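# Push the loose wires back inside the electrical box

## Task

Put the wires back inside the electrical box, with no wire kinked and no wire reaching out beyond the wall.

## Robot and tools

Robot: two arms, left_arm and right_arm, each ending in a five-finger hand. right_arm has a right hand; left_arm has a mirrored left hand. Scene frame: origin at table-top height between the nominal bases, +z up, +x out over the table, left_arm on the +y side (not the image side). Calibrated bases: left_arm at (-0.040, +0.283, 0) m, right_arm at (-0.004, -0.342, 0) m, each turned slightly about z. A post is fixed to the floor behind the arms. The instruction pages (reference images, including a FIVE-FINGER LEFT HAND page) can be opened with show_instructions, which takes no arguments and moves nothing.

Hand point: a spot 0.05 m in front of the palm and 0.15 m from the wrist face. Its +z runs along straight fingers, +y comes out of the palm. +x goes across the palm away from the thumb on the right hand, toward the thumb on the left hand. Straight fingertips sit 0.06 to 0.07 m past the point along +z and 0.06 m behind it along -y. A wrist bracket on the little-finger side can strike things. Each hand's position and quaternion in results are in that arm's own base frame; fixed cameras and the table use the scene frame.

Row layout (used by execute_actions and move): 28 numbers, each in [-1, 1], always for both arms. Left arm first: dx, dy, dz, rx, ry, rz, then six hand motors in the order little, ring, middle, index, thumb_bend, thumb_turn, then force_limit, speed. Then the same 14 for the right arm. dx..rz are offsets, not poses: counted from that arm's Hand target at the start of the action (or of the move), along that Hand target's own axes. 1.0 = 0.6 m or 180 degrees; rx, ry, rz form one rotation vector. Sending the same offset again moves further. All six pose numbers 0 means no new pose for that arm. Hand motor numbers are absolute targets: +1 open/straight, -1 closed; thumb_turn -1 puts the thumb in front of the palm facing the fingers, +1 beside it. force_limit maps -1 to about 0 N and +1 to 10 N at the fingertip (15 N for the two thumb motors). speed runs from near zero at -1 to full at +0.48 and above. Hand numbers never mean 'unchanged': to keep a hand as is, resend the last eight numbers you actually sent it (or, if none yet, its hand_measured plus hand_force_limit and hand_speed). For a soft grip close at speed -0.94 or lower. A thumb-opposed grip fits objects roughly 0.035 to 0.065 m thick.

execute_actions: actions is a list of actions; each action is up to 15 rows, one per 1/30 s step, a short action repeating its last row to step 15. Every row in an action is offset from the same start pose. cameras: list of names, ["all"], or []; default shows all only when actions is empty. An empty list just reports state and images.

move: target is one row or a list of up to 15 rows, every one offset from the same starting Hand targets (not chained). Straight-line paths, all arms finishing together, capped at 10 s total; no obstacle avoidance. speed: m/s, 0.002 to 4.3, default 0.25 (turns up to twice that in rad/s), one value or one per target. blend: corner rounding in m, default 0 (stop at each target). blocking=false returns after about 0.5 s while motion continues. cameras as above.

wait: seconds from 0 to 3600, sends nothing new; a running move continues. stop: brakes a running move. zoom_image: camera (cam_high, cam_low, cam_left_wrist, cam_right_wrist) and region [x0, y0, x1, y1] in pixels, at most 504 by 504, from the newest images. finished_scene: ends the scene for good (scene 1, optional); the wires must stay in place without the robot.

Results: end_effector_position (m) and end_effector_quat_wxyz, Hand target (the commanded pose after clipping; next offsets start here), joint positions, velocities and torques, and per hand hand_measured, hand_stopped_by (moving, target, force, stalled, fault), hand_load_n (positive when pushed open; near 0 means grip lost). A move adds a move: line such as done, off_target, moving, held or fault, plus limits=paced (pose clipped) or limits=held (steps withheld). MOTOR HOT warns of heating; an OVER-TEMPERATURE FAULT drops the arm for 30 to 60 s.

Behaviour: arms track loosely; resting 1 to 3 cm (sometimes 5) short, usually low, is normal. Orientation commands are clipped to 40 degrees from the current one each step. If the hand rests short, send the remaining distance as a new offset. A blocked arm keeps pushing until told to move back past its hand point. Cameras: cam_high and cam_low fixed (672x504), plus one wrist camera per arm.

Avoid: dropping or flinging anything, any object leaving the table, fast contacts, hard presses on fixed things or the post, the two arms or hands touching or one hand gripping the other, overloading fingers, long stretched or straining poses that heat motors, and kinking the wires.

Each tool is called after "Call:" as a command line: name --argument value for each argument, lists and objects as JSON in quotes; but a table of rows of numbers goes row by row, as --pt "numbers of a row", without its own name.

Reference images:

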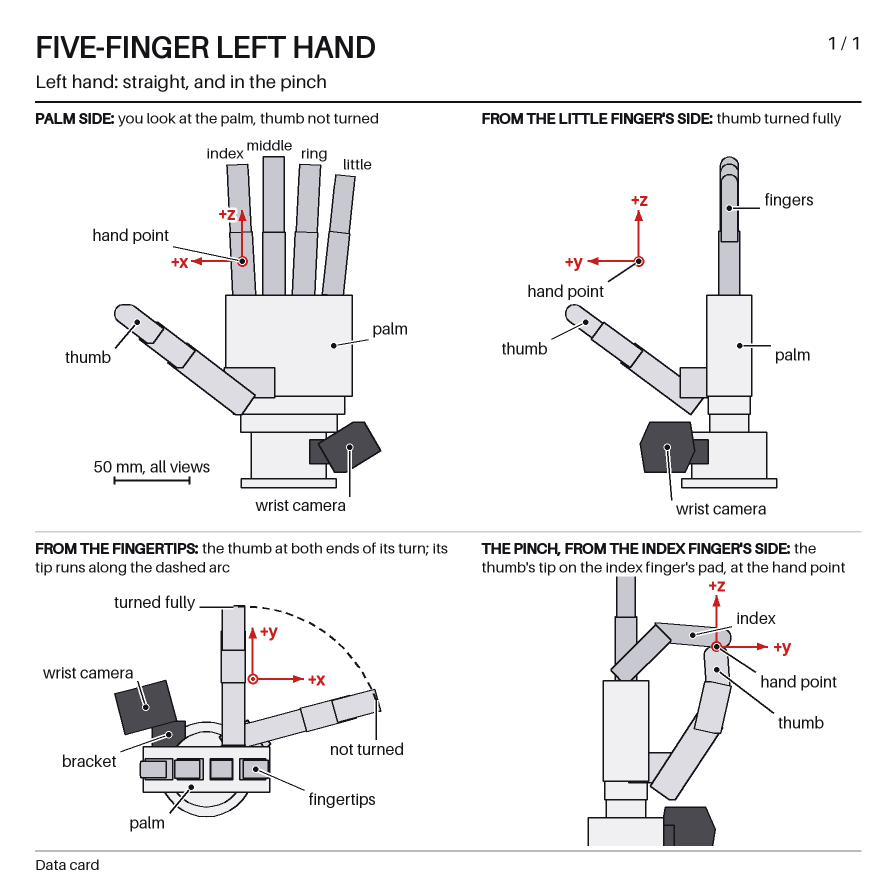

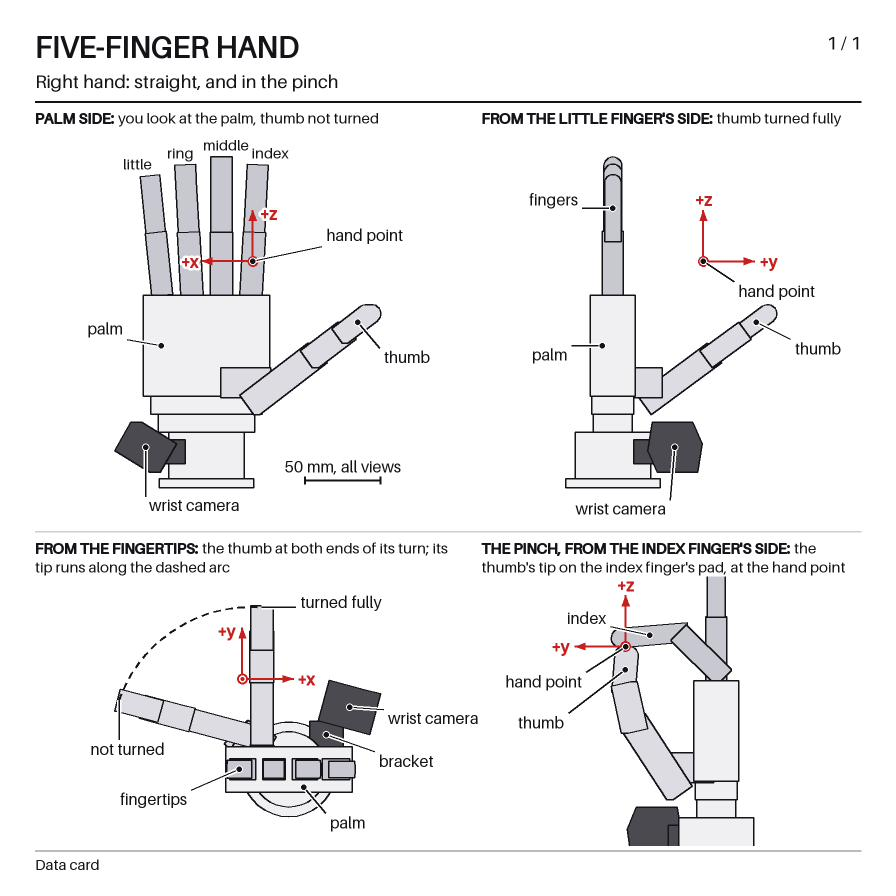

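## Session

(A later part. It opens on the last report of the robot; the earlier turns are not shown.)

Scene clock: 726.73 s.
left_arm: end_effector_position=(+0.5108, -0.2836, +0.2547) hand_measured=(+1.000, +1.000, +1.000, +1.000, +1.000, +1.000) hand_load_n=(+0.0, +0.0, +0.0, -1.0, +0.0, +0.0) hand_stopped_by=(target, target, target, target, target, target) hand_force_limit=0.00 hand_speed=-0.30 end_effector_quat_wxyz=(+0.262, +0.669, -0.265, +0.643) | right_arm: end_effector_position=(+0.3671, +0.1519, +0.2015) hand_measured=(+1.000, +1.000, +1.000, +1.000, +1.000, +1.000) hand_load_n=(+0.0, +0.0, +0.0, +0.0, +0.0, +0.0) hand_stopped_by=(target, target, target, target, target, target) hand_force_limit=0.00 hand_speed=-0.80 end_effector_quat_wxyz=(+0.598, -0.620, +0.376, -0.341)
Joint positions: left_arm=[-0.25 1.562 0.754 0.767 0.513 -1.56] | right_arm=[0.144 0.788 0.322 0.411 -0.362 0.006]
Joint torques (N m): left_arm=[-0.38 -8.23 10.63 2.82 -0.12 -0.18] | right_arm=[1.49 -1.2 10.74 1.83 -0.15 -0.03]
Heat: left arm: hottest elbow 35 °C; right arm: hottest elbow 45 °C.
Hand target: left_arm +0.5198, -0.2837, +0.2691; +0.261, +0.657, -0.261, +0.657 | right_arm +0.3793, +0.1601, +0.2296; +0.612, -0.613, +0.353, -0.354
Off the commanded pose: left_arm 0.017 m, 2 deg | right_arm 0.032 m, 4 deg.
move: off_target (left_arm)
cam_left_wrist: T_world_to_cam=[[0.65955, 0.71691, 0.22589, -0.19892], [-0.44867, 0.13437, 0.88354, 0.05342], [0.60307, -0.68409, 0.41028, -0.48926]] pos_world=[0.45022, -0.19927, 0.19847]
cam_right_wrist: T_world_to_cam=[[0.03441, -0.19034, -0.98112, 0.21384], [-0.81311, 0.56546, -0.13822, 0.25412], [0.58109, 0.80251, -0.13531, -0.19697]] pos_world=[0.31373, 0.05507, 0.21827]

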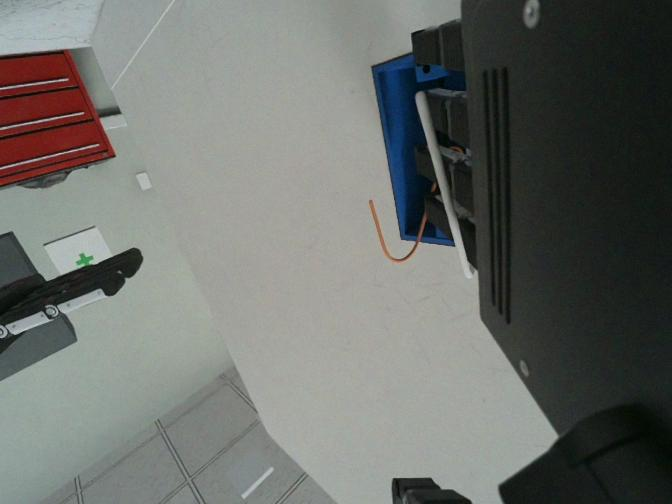

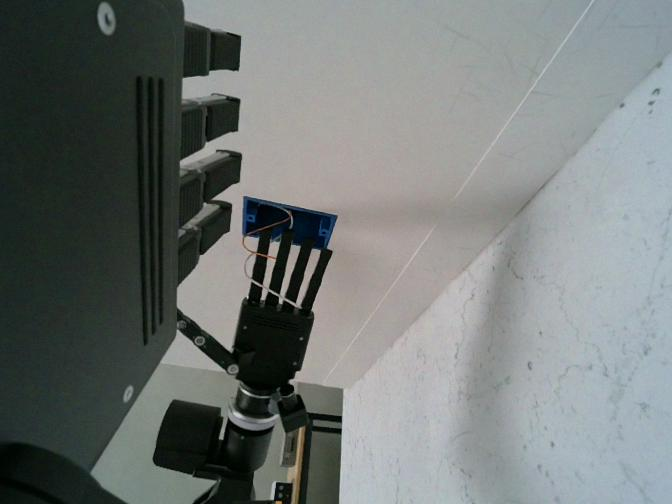

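Call:
move --pt "-0.03 0 0.0 0 0 0 1 1 1 1 1 1 0 -0.3 0 0 0 0 0 0 1 1 1 1 1 1 0 -0.8" --pt "-0.03 0 -0.16 0 0 0 1 1 1 1 1 1 0 -0.3 0 0 0 0 0 0 1 1 1 1 1 1 0 -0.8" --speed '[0.05,0.12]' --cameras '["all"]'

Call:
zoom_image --camera "cam_right_wrist" --region '[200, 180, 360, 340]'

Call:
zoom_image --camera "cam_left_wrist" --region '[340, 20, 480, 260]'

Scene clock: 734.23 s.
left_arm: end_effector_position=(+0.4511, -0.2213, +0.2372) hand_measured=(+1.000, +1.000, +1.000, +1.000, +1.000, +1.000) hand_load_n=(+0.0, +0.0, +0.0, +0.0, +0.0, +0.0) hand_stopped_by=(target, target, target, target, target, target) hand_force_limit=0.00 hand_speed=-0.30 end_effector_quat_wxyz=(+0.262, +0.669, -0.262, +0.645) | right_arm: end_effector_position=(+0.3671, +0.1519, +0.2015) hand_measured=(+1.000, +1.000, +1.000, +1.000, +1.000, +1.000) hand_load_n=(+0.0, +0.0, +0.0, +0.0, +0.0, -0.5) hand_stopped_by=(target, target, target, target, target, target) hand_force_limit=0.00 hand_speed=-0.80 end_effector_quat_wxyz=(+0.598, -0.620, +0.376, -0.341)
Joint positions: left_arm=[-0.122 1.448 0.545 0.864 0.638 -1.56] | right_arm=[0.144 0.788 0.322 0.411 -0.362 0.006]
Joint torques (N m): left_arm=[0.03 -7.82 7.62 2.63 0.22 -0.18] | right_arm=[1.55 -1.03 10.76 1.83 -0.15 -0.03]
Heat: left arm: hottest elbow 34 °C; right arm: hottest elbow 45 °C.
Hand target: left_arm +0.4500, -0.2178, +0.2509; +0.261, +0.657, -0.261, +0.657 | right_arm +0.3793, +0.1601, +0.2296; +0.612, -0.613, +0.353, -0.354
Off the commanded pose: left_arm 0.014 m, 2 deg | right_arm 0.032 m, 4 deg.
move: off_target (left_arm)
cam_left_wrist: T_world_to_cam=[[0.65662, 0.72045, 0.22318, -0.19759], [-0.45072, 0.13757, 0.882, 0.03566], [0.60473, -0.67973, 0.41505, -0.40431]] pos_world=[0.39031, -0.13737, 0.18045]
cam_right_wrist: T_world_to_cam=[[0.03441, -0.19034, -0.98112, 0.21384], [-0.81311, 0.56546, -0.13822, 0.25412], [0.58109, 0.80251, -0.13531, -0.19697]] pos_world=[0.31373, 0.05507, 0.21827]

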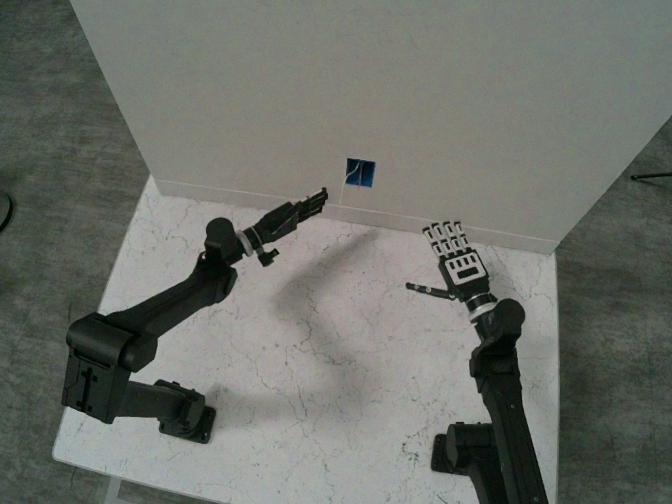

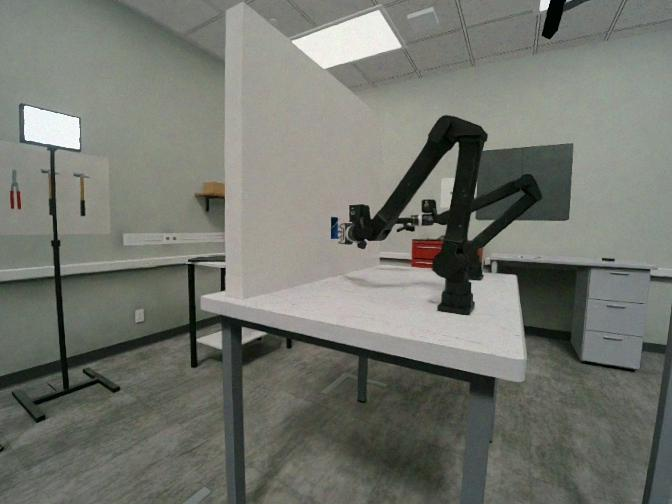

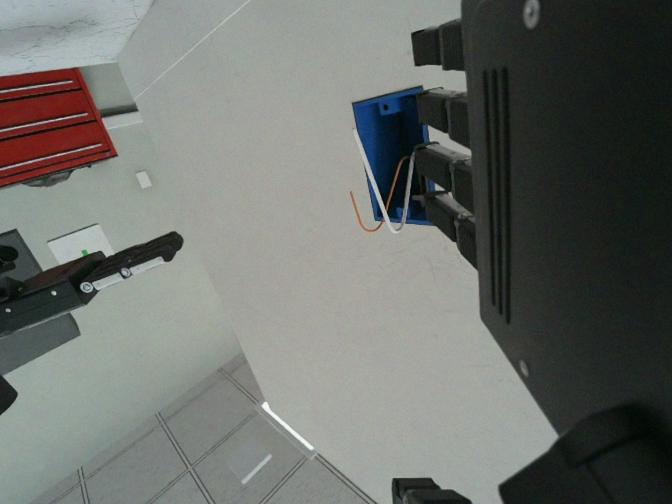

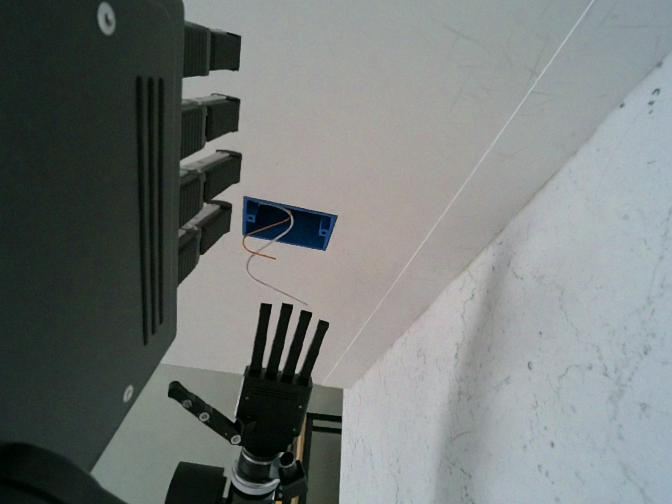

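Scaled by 3.150 from the camera's image (finer frame: 960x720).

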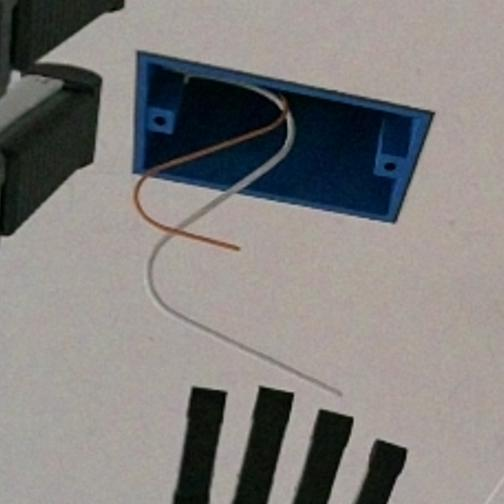

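Scaled by 2.100 from the camera's image (finer frame: 960x720).

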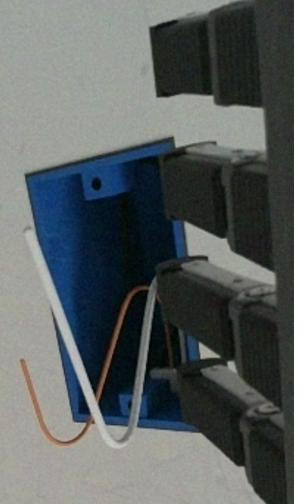

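Call:
zoom_image --camera "cam_high" --region '[325, 150, 375, 225]'

Call:
zoom_image --camera "cam_low" --region '[310, 200, 360, 250]'

Scaled by 6.720 from the camera's image (finer frame: 960x720).

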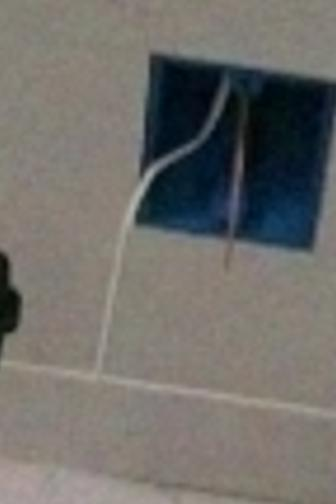

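Scaled by 10.080 from the camera's image (finer frame: 960x720).

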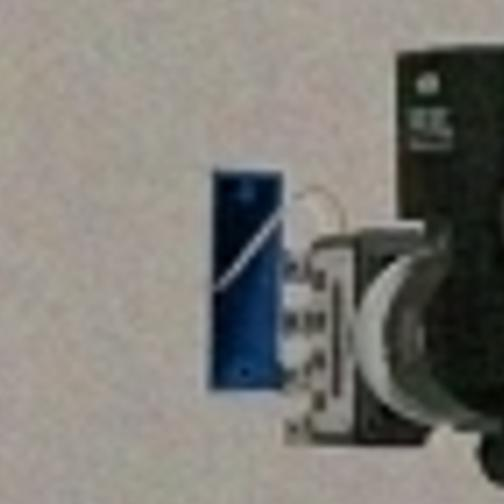

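Call:
move --target '[0.0267,-0.0123,0.064,0,0,0,1,1,1,1,1,1,0,-0.3,0,0,0,0,0,0,1,1,1,1,1,1,0,-0.8]' --speed 0.08 --cameras '["cam_high","cam_left_wrist","cam_right_wrist"]'

Call:
zoom_image --camera "cam_high" --region '[310, 150, 370, 220]'

Call:
zoom_image --camera "cam_right_wrist" --region '[200, 180, 360, 340]'

Call:
zoom_image --camera "cam_left_wrist" --region '[340, 20, 480, 260]'

Scene clock: 759.37 s.
left_arm: end_effector_position=(+0.4713, -0.2338, +0.2520) hand_measured=(+1.000, +1.000, +1.000, +1.000, +1.000, +1.000) hand_load_n=(+0.0, +0.0, +0.0, +0.0, +0.0, +0.0) hand_stopped_by=(target, target, target, target, target, target) hand_force_limit=0.00 hand_speed=-0.30 end_effector_quat_wxyz=(+0.259, +0.666, -0.261, +0.649) | right_arm: end_effector_position=(+0.3671, +0.1519, +0.2015) hand_measured=(+1.000, +1.000, +1.000, +1.000, +1.000, +1.000) hand_load_n=(+0.0, +0.0, +0.0, +0.0, +0.0, +0.0) hand_stopped_by=(target, target, target, target, target, target) hand_force_limit=0.00 hand_speed=-0.80 end_effector_quat_wxyz=(+0.598, -0.620, +0.376, -0.341)
Joint positions: left_arm=[-0.151 1.462 0.612 0.823 0.603 -1.561] | right_arm=[0.144 0.788 0.322 0.411 -0.362 0.006]
Joint torques (N m): left_arm=[-1.26 -6.53 11.67 1.55 -0.14 -0.18] | right_arm=[1.67 -1.08 10.76 1.8 -0.16 -0.04]
Heat: left arm: hottest elbow 31 °C; right arm: hottest elbow 45 °C.
Hand target: left_arm +0.4830, -0.2389, +0.2671; +0.261, +0.657, -0.261, +0.657 | right_arm +0.3793, +0.1601, +0.2296; +0.612, -0.613, +0.353, -0.354
Off the commanded pose: left_arm 0.020 m, 1 deg | right_arm 0.032 m, 4 deg.
move: off_target (left_arm)
cam_left_wrist: T_world_to_cam=[[0.64961, 0.72459, 0.23015, -0.20259], [-0.46167, 0.13545, 0.87665, 0.03951], [0.60404, -0.67573, 0.42252, -0.43185]] pos_world=[0.4107, -0.15037, 0.19445]
cam_right_wrist: T_world_to_cam=[[0.03441, -0.19034, -0.98112, 0.21384], [-0.81311, 0.56546, -0.13822, 0.25412], [0.58109, 0.80251, -0.13531, -0.19697]] pos_world=[0.31373, 0.05507, 0.21827]

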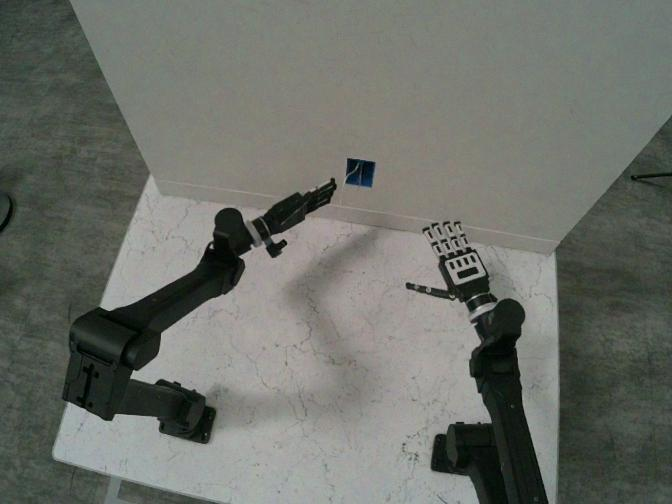

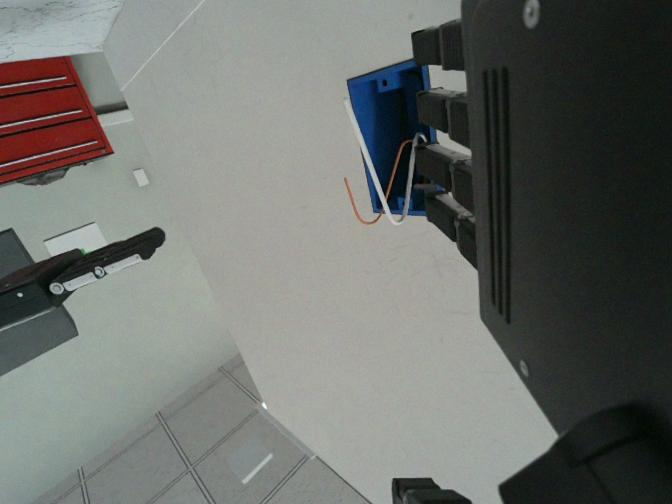

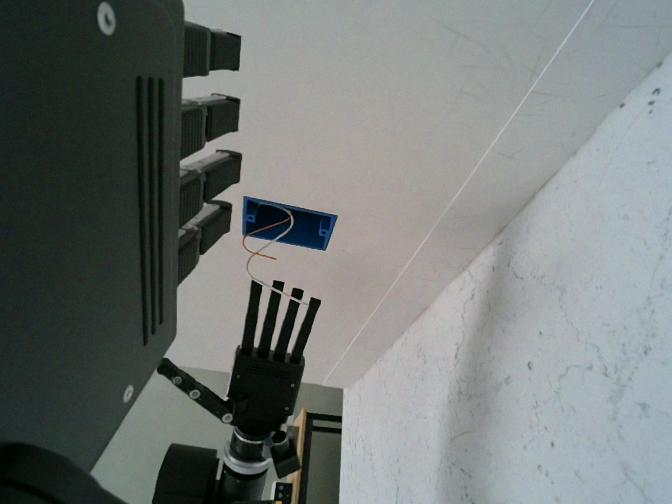

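Scaled by 7.200 from the camera's image (finer frame: 960x720).

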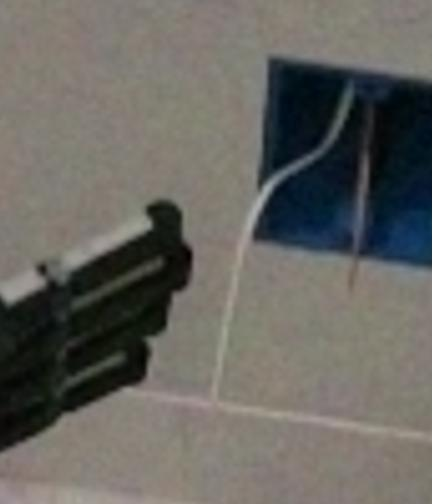

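Scaled by 3.150 from the camera's image (finer frame: 960x720).

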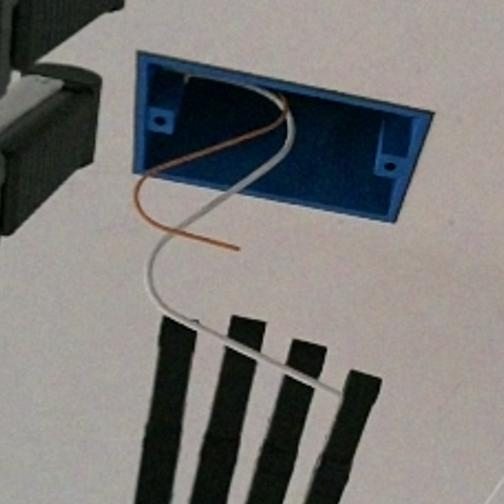

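Scaled by 2.100 from the camera's image (finer frame: 960x720).

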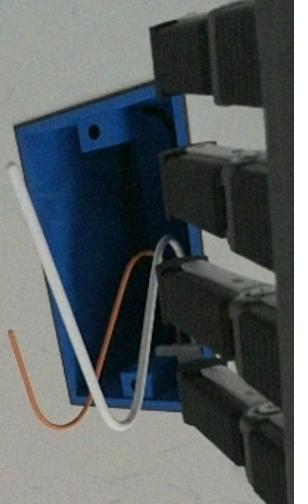

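Call:
move --target '[0.0,0.026,0.042,0,0,0,1,1,1,1,1,1,0,-0.3,0,0,0,0,0,0,1,1,1,1,1,1,0,-0.8]' --speed 0.06 --cameras '["cam_high","cam_left_wrist","cam_right_wrist"]'

Call:
zoom_image --camera "cam_high" --region '[310, 150, 370, 220]'

Call:
zoom_image --camera "cam_right_wrist" --region '[200, 180, 360, 340]'

Call:
zoom_image --camera "cam_left_wrist" --region '[340, 20, 480, 260]'

Scene clock: 766.17 s.
left_arm: end_effector_position=(+0.4779, -0.2620, +0.2511) hand_measured=(+1.000, +1.000, +1.000, +1.000, +1.000, +1.000) hand_load_n=(+0.0, +0.0, +0.0, +0.0, +0.0, +0.0) hand_stopped_by=(target, target, target, target, target, target) hand_force_limit=0.00 hand_speed=-0.30 end_effector_quat_wxyz=(+0.259, +0.666, -0.262, +0.649) | right_arm: end_effector_position=(+0.3671, +0.1519, +0.2015) hand_measured=(+1.000, +1.000, +1.000, +1.000, +1.000, +1.000) hand_load_n=(+0.0, +0.0, +0.0, +0.0, +0.0, +0.0) hand_stopped_by=(target, target, target, target, target, target) hand_force_limit=0.00 hand_speed=-0.80 end_effector_quat_wxyz=(+0.598, -0.620, +0.376, -0.341)
Joint positions: left_arm=[-0.22 1.491 0.644 0.818 0.535 -1.561] | right_arm=[0.144 0.788 0.322 0.411 -0.362 0.006]
Joint torques (N m): left_arm=[-1.08 -6.89 11.97 1.58 -0.14 -0.18] | right_arm=[1.67 -1.08 10.74 1.81 -0.15 -0.04]
Heat: left arm: hottest elbow 32 °C; right arm: hottest elbow 45 °C.
Hand target: left_arm +0.4906, -0.2674, +0.2670; +0.261, +0.657, -0.261, +0.657 | right_arm +0.3793, +0.1601, +0.2296; +0.612, -0.613, +0.353, -0.354
Off the commanded pose: left_arm 0.021 m, 1 deg | right_arm 0.032 m, 4 deg.
move: off_target (left_arm)
cam_left_wrist: T_world_to_cam=[[0.65103, 0.72306, 0.23098, -0.18748], [-0.46049, 0.13431, 0.87745, 0.04602], [0.60342, -0.67761, 0.4204, -0.45417]] pos_world=[0.4173, -0.17837, 0.19386]
cam_right_wrist: T_world_to_cam=[[0.03441, -0.19034, -0.98112, 0.21384], [-0.81311, 0.56546, -0.13822, 0.25412], [0.58109, 0.80251, -0.13531, -0.19697]] pos_world=[0.31373, 0.05507, 0.21827]

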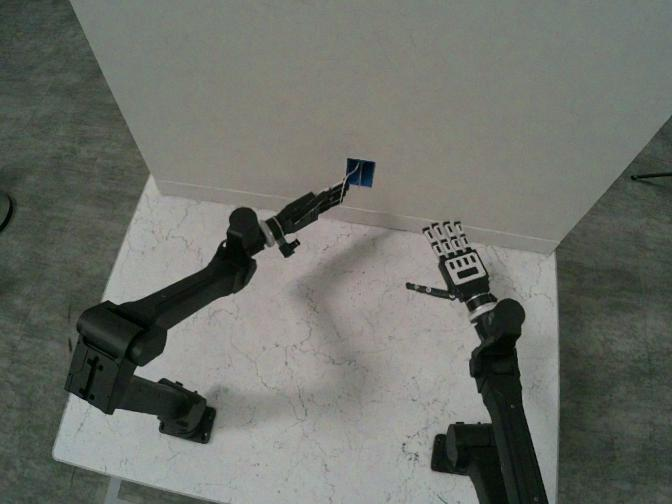

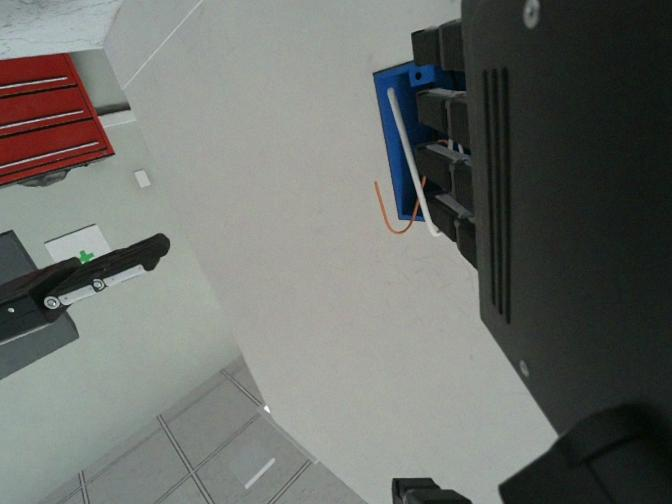

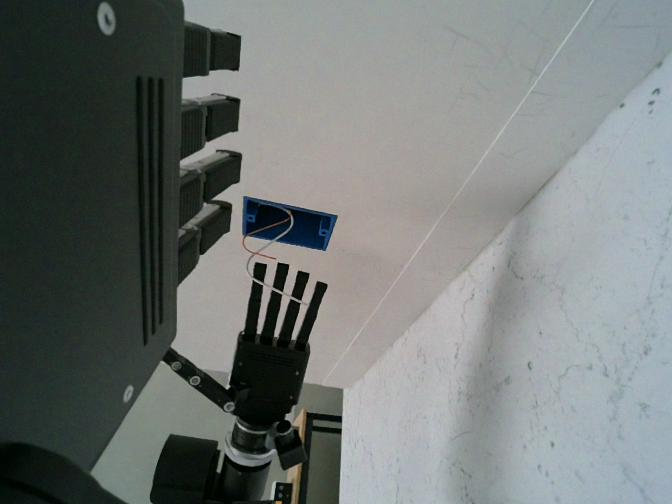

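Scaled by 7.200 from the camera's image (finer frame: 960x720).

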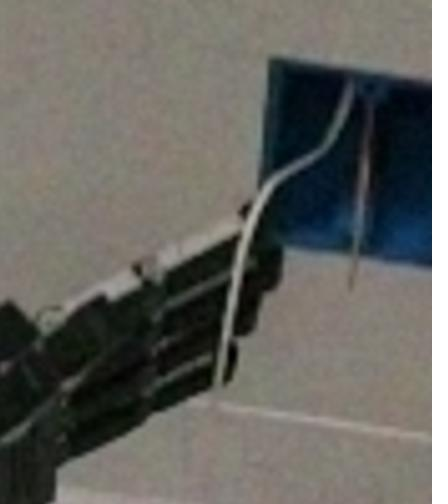

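Scaled by 3.150 from the camera's image (finer frame: 960x720).

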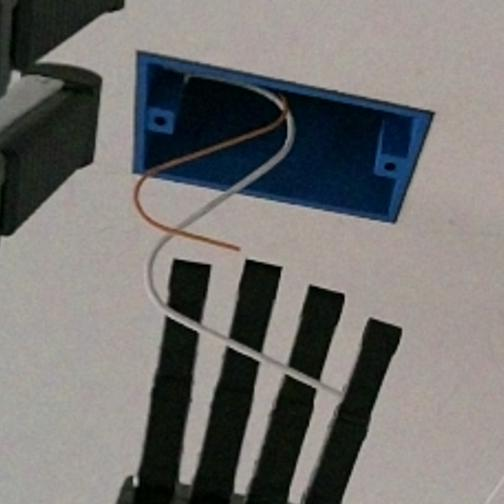

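Scaled by 2.100 from the camera's image (finer frame: 960x720).

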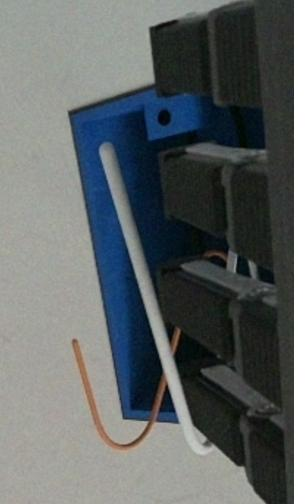

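Call:
move --pt "0.0 -0.0297 -0.0463 0 0 0 1 1 1 1 1 1 0 -0.3 0 0 0 0 0 0 1 1 1 1 1 1 0 -0.8" --pt "0.03 -0.0297 -0.0463 0 0 0 1 1 1 1 1 1 0 -0.3 0 0 0 0 0 0 1 1 1 1 1 1 0 -0.8" --speed 0.08 --cameras '["cam_high","cam_left_wrist","cam_right_wrist"]'

Call:
zoom_image --camera "cam_high" --region '[310, 150, 370, 220]'

Call:
zoom_image --camera "cam_right_wrist" --region '[200, 180, 360, 340]'

Scene clock: 776.13 s.
left_arm: end_effector_position=(+0.4770, -0.2368, +0.2654) hand_measured=(+1.000, +1.000, +1.000, +1.000, +1.000, +1.000) hand_load_n=(+0.0, +0.0, +0.0, +0.0, -0.5, +0.0) hand_stopped_by=(target, target, target, target, target, target) hand_force_limit=0.00 hand_speed=-0.30 end_effector_quat_wxyz=(+0.261, +0.667, -0.262, +0.646) | right_arm: end_effector_position=(+0.3671, +0.1519, +0.2015) hand_measured=(+1.000, +1.000, +1.000, +1.000, +1.000, +1.000) hand_load_n=(+0.0, +0.0, +0.0, +0.0, +0.0, -0.5) hand_stopped_by=(target, target, target, target, target, target) hand_force_limit=0.00 hand_speed=-0.80 end_effector_quat_wxyz=(+0.598, -0.620, +0.376, -0.341)
Joint positions: left_arm=[-0.155 1.439 0.644 0.76 0.602 -1.561] | right_arm=[0.144 0.788 0.322 0.411 -0.362 0.006]
Joint torques (N m): left_arm=[-0.21 -8.18 10.71 1.47 0.21 -0.18] | right_arm=[1.55 -1.14 10.76 1.84 -0.15 -0.03]
Heat: left arm: hottest elbow 31 °C; right arm: hottest elbow 45 °C.
Hand target: left_arm +0.4827, -0.2354, +0.2850; +0.261, +0.657, -0.261, +0.657 | right_arm +0.3793, +0.1601, +0.2296; +0.612, -0.613, +0.353, -0.354
Off the commanded pose: left_arm 0.020 m, 2 deg | right_arm 0.032 m, 4 deg.
move: off_target (left_arm)
cam_left_wrist: T_world_to_cam=[[0.65401, 0.72184, 0.22631, -0.20895], [-0.45488, 0.13621, 0.88008, 0.02676], [0.60445, -0.67853, 0.41743, -0.44251]] pos_world=[0.41631, -0.15307, 0.20845]
cam_right_wrist: T_world_to_cam=[[0.03441, -0.19034, -0.98112, 0.21384], [-0.81311, 0.56546, -0.13822, 0.25412], [0.58109, 0.80251, -0.13531, -0.19697]] pos_world=[0.31373, 0.05507, 0.21827]

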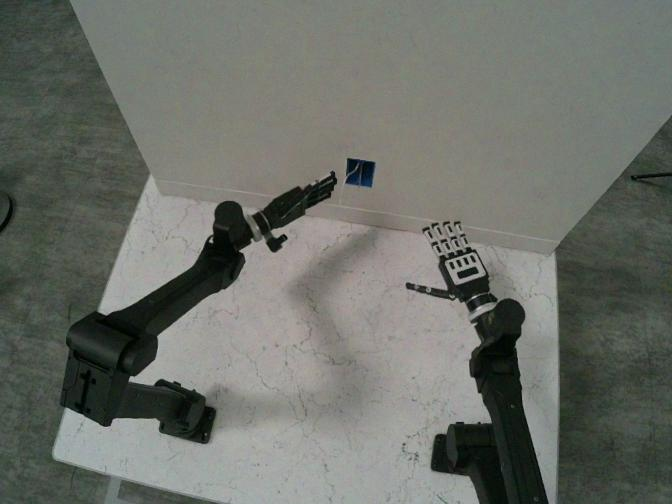

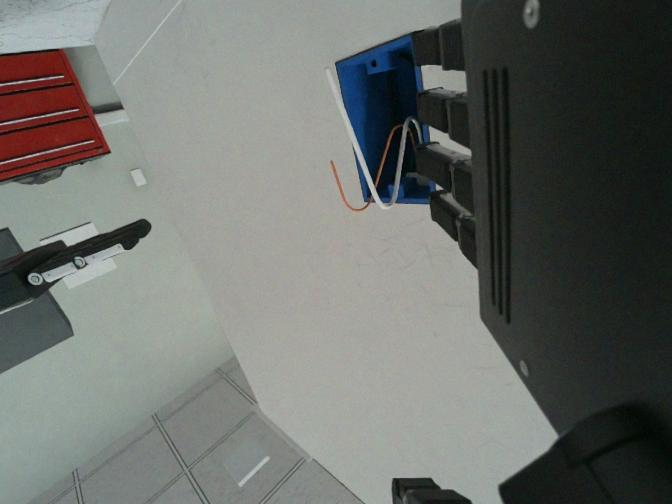

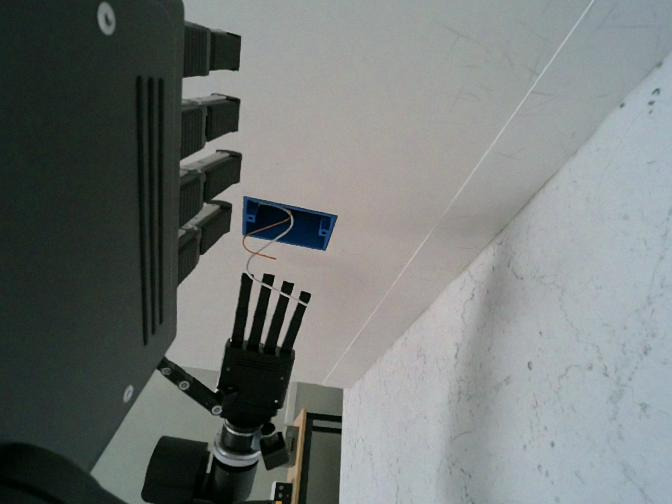

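Scaled by 7.200 from the camera's image (finer frame: 960x720).

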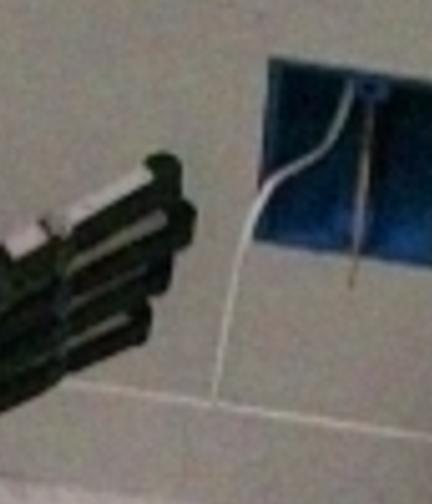

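Scaled by 3.150 from the camera's image (finer frame: 960x720).

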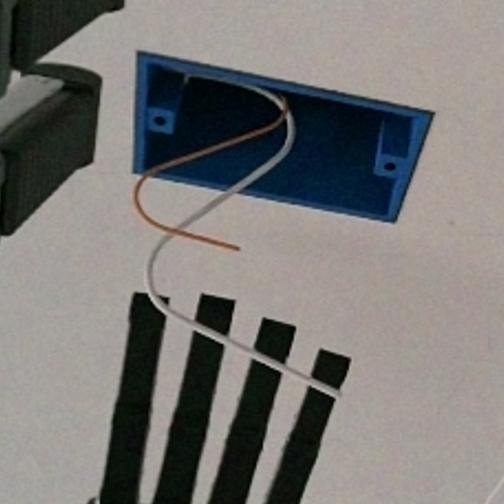

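Call:
move --target '[0.0033,0.035,0.026,0,0,0,1,1,1,1,1,1,0,-0.3,0,0,0,0,0,0,1,1,1,1,1,1,0,-0.8]' --speed 0.06 --cameras '["cam_high","cam_left_wrist","cam_right_wrist"]'

Call:
zoom_image --camera "cam_high" --region '[310, 150, 370, 220]'

Call:
zoom_image --camera "cam_right_wrist" --region '[200, 180, 360, 340]'

Call:
zoom_image --camera "cam_left_wrist" --region '[340, 20, 480, 260]'

Scene clock: 784.50 s.
left_arm: end_effector_position=(+0.4735, -0.2580, +0.2638) hand_measured=(+1.000, +1.000, +1.000, +1.000, +1.000, +1.000) hand_load_n=(+0.0, +0.0, +0.0, +0.0, +0.0, +0.0) hand_stopped_by=(target, target, target, target, target, target) hand_force_limit=0.00 hand_speed=-0.30 end_effector_quat_wxyz=(+0.260, +0.670, -0.262, +0.644) | right_arm: end_effector_position=(+0.3671, +0.1519, +0.2015) hand_measured=(+1.000, +1.000, +1.000, +1.000, +1.000, +1.000) hand_load_n=(+0.0, +0.0, +0.0, +0.0, +0.0, +0.0) hand_stopped_by=(target, target, target, target, target, target) hand_force_limit=0.00 hand_speed=-0.80 end_effector_quat_wxyz=(+0.598, -0.620, +0.376, -0.341)
Joint positions: left_arm=[-0.212 1.439 0.644 0.754 0.544 -1.561] | right_arm=[0.144 0.788 0.322 0.411 -0.362 0.006]
Joint torques (N m): left_arm=[-1.26 -8.29 11.28 1.61 -0.12 -0.19] | right_arm=[1.67 -1.03 10.74 1.83 -0.14 -0.04]
Heat: left arm: hottest elbow 31 °C; right arm: hottest elbow 45 °C.
Hand target: left_arm +0.4796, -0.2614, +0.2870; +0.261, +0.657, -0.261, +0.657 | right_arm +0.3793, +0.1601, +0.2296; +0.612, -0.613, +0.353, -0.354
Off the commanded pose: left_arm 0.024 m, 2 deg | right_arm 0.032 m, 4 deg.
move: off_target (left_arm)
cam_left_wrist: T_world_to_cam=[[0.654, 0.72232, 0.22481, -0.19045], [-0.44987, 0.13243, 0.88322, 0.02539], [0.6082, -0.67876, 0.41156, -0.45432]] pos_world=[0.4123, -0.17417, 0.20736]
cam_right_wrist: T_world_to_cam=[[0.03441, -0.19034, -0.98112, 0.21384], [-0.81311, 0.56546, -0.13822, 0.25412], [0.58109, 0.80251, -0.13531, -0.19697]] pos_world=[0.31373, 0.05507, 0.21827]

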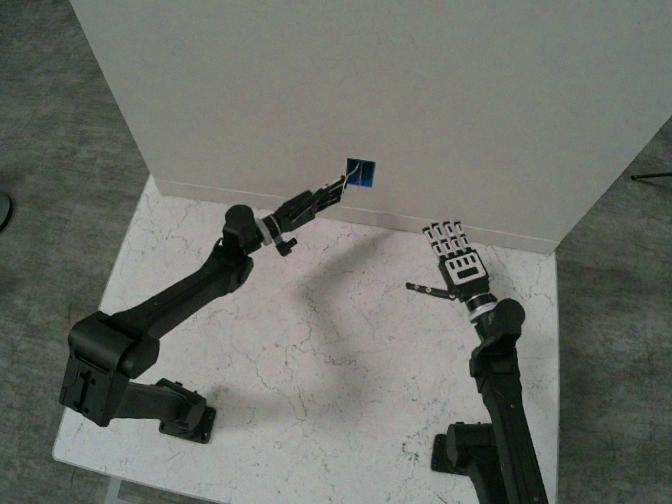

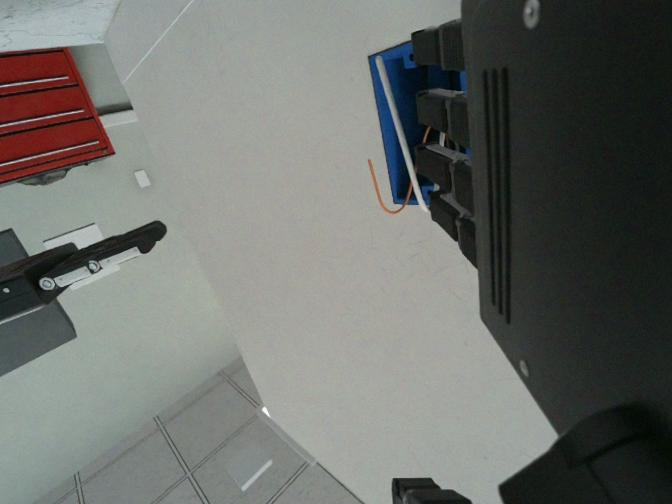

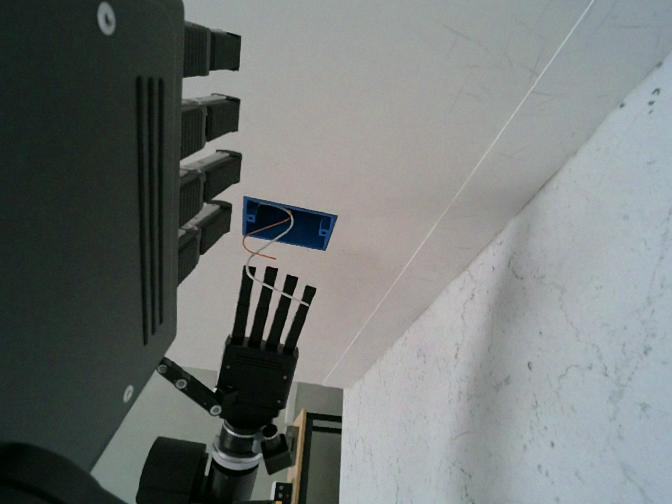

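Scaled by 7.200 from the camera's image (finer frame: 960x720).

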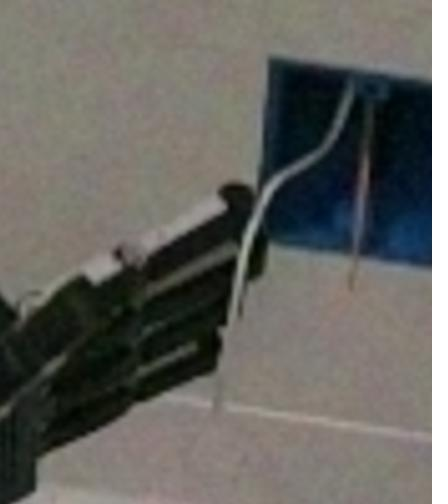

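Scaled by 3.150 from the camera's image (finer frame: 960x720).

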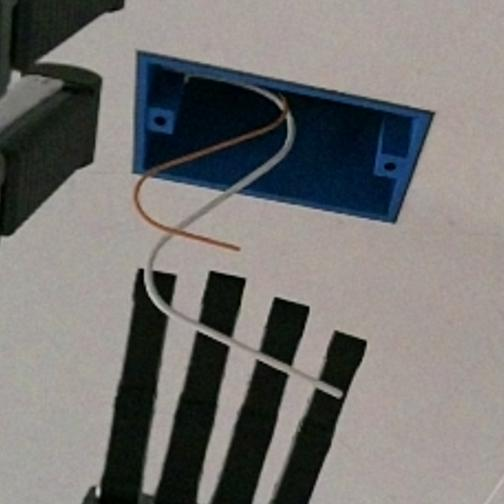

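Scaled by 2.100 from the camera's image (finer frame: 960x720).

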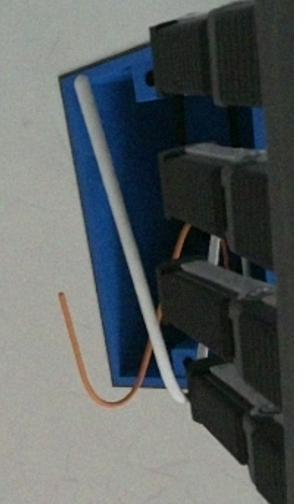

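Call:
move --target '[0.0033,0.0225,0.0185,0,0,0,1,1,1,1,1,1,0,-0.3,0,0,0,0,0,0,1,1,1,1,1,1,0,-0.8]' --speed 0.06 --cameras '["cam_high","cam_left_wrist","cam_right_wrist"]'

Call:
zoom_image --camera "cam_high" --region '[310, 150, 370, 220]'

Call:
zoom_image --camera "cam_right_wrist" --region '[200, 180, 360, 340]'

Call:
zoom_image --camera "cam_left_wrist" --region '[340, 20, 480, 260]'

Scene clock: 790.23 s.
left_arm: end_effector_position=(+0.4716, -0.2715, +0.2621) hand_measured=(+1.000, +1.000, +1.000, +1.000, +1.000, +1.000) hand_load_n=(+0.0, +0.0, +0.0, +0.0, +0.0, -0.5) hand_stopped_by=(target, target, target, target, target, target) hand_force_limit=0.00 hand_speed=-0.30 end_effector_quat_wxyz=(+0.257, +0.674, -0.259, +0.642) | right_arm: end_effector_position=(+0.3671, +0.1519, +0.2015) hand_measured=(+1.000, +1.000, +1.000, +1.000, +1.000, +1.000) hand_load_n=(+0.0, +0.0, +0.0, +0.0, +0.0, +0.0) hand_stopped_by=(target, target, target, target, target, target) hand_force_limit=0.00 hand_speed=-0.80 end_effector_quat_wxyz=(+0.598, -0.620, +0.376, -0.341)
Joint positions: left_arm=[-0.25 1.439 0.644 0.747 0.498 -1.562] | right_arm=[0.144 0.788 0.322 0.411 -0.362 0.006]
Joint torques (N m): left_arm=[-1.49 -8.18 12.08 1.57 -0.02 -0.18] | right_arm=[1.61 -0.97 10.74 1.81 -0.15 -0.03]
Heat: left arm: hottest elbow 31 °C; right arm: hottest elbow 45 °C.
Hand target: left_arm +0.4784, -0.2788, +0.2890; +0.261, +0.657, -0.261, +0.657 | right_arm +0.3793, +0.1601, +0.2296; +0.612, -0.613, +0.353, -0.354
Off the commanded pose: left_arm 0.029 m, 3 deg | right_arm 0.032 m, 4 deg.
move: off_target (left_arm)
cam_left_wrist: T_world_to_cam=[[0.65006, 0.72665, 0.22227, -0.17533], [-0.44468, 0.12658, 0.8867, 0.02285], [0.61618, -0.67525, 0.40541, -0.4629]] pos_world=[0.40936, -0.18806, 0.20637]
cam_right_wrist: T_world_to_cam=[[0.03441, -0.19034, -0.98112, 0.21384], [-0.81311, 0.56546, -0.13822, 0.25412], [0.58109, 0.80251, -0.13531, -0.19697]] pos_world=[0.31373, 0.05507, 0.21827]

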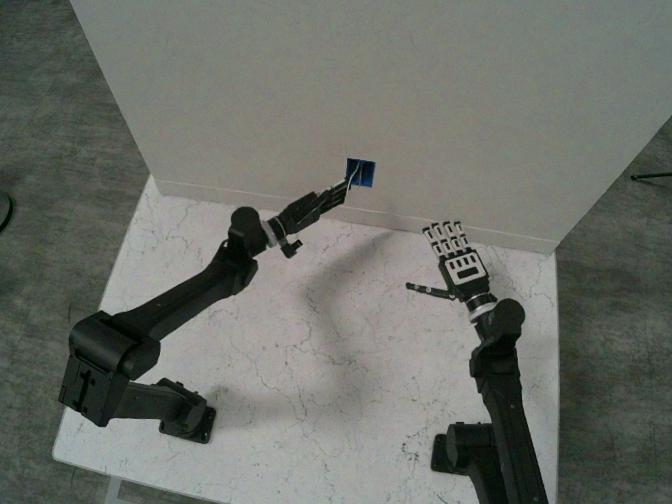

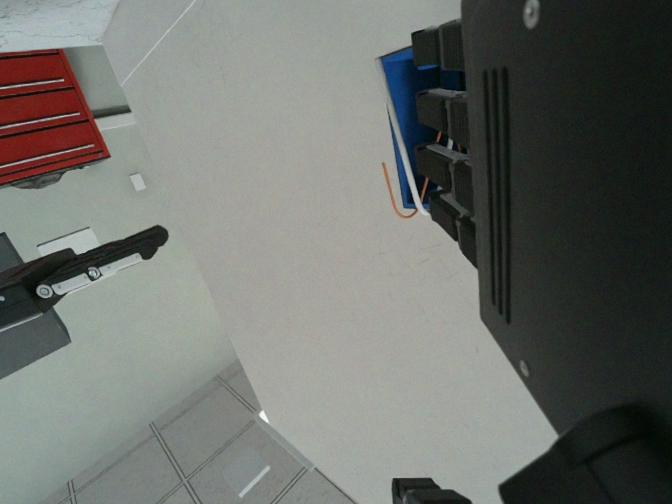

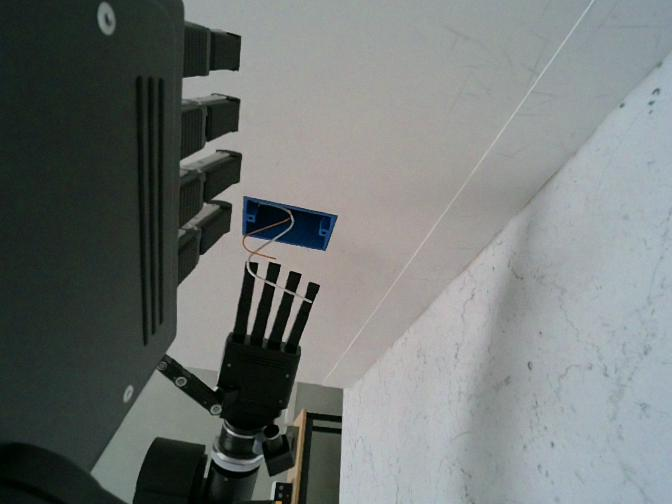

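Scaled by 7.200 from the camera's image (finer frame: 960x720).

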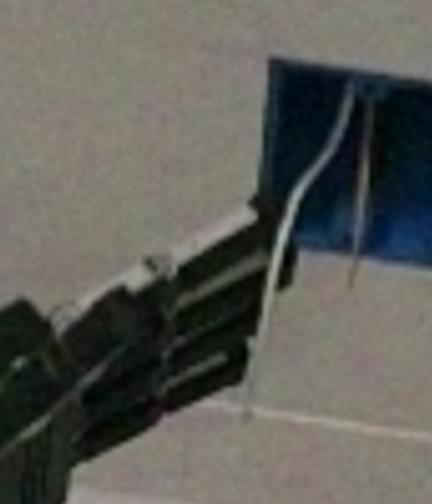

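Scaled by 3.150 from the camera's image (finer frame: 960x720).

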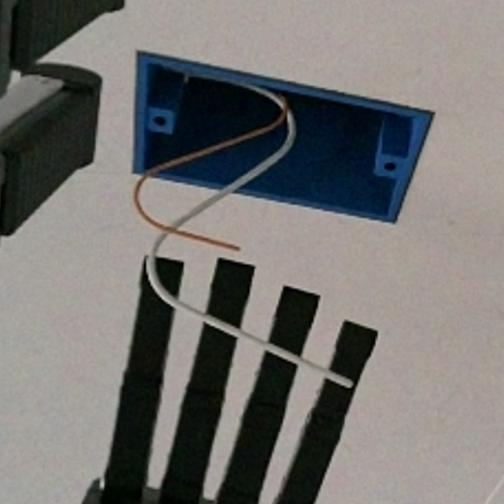

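Scaled by 2.100 from the camera's image (finer frame: 960x720).

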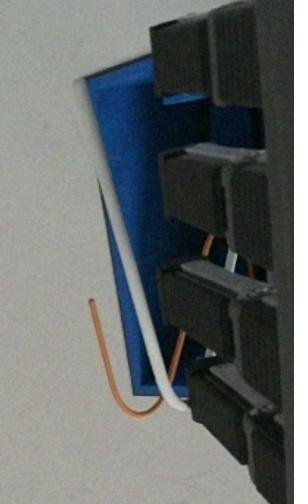

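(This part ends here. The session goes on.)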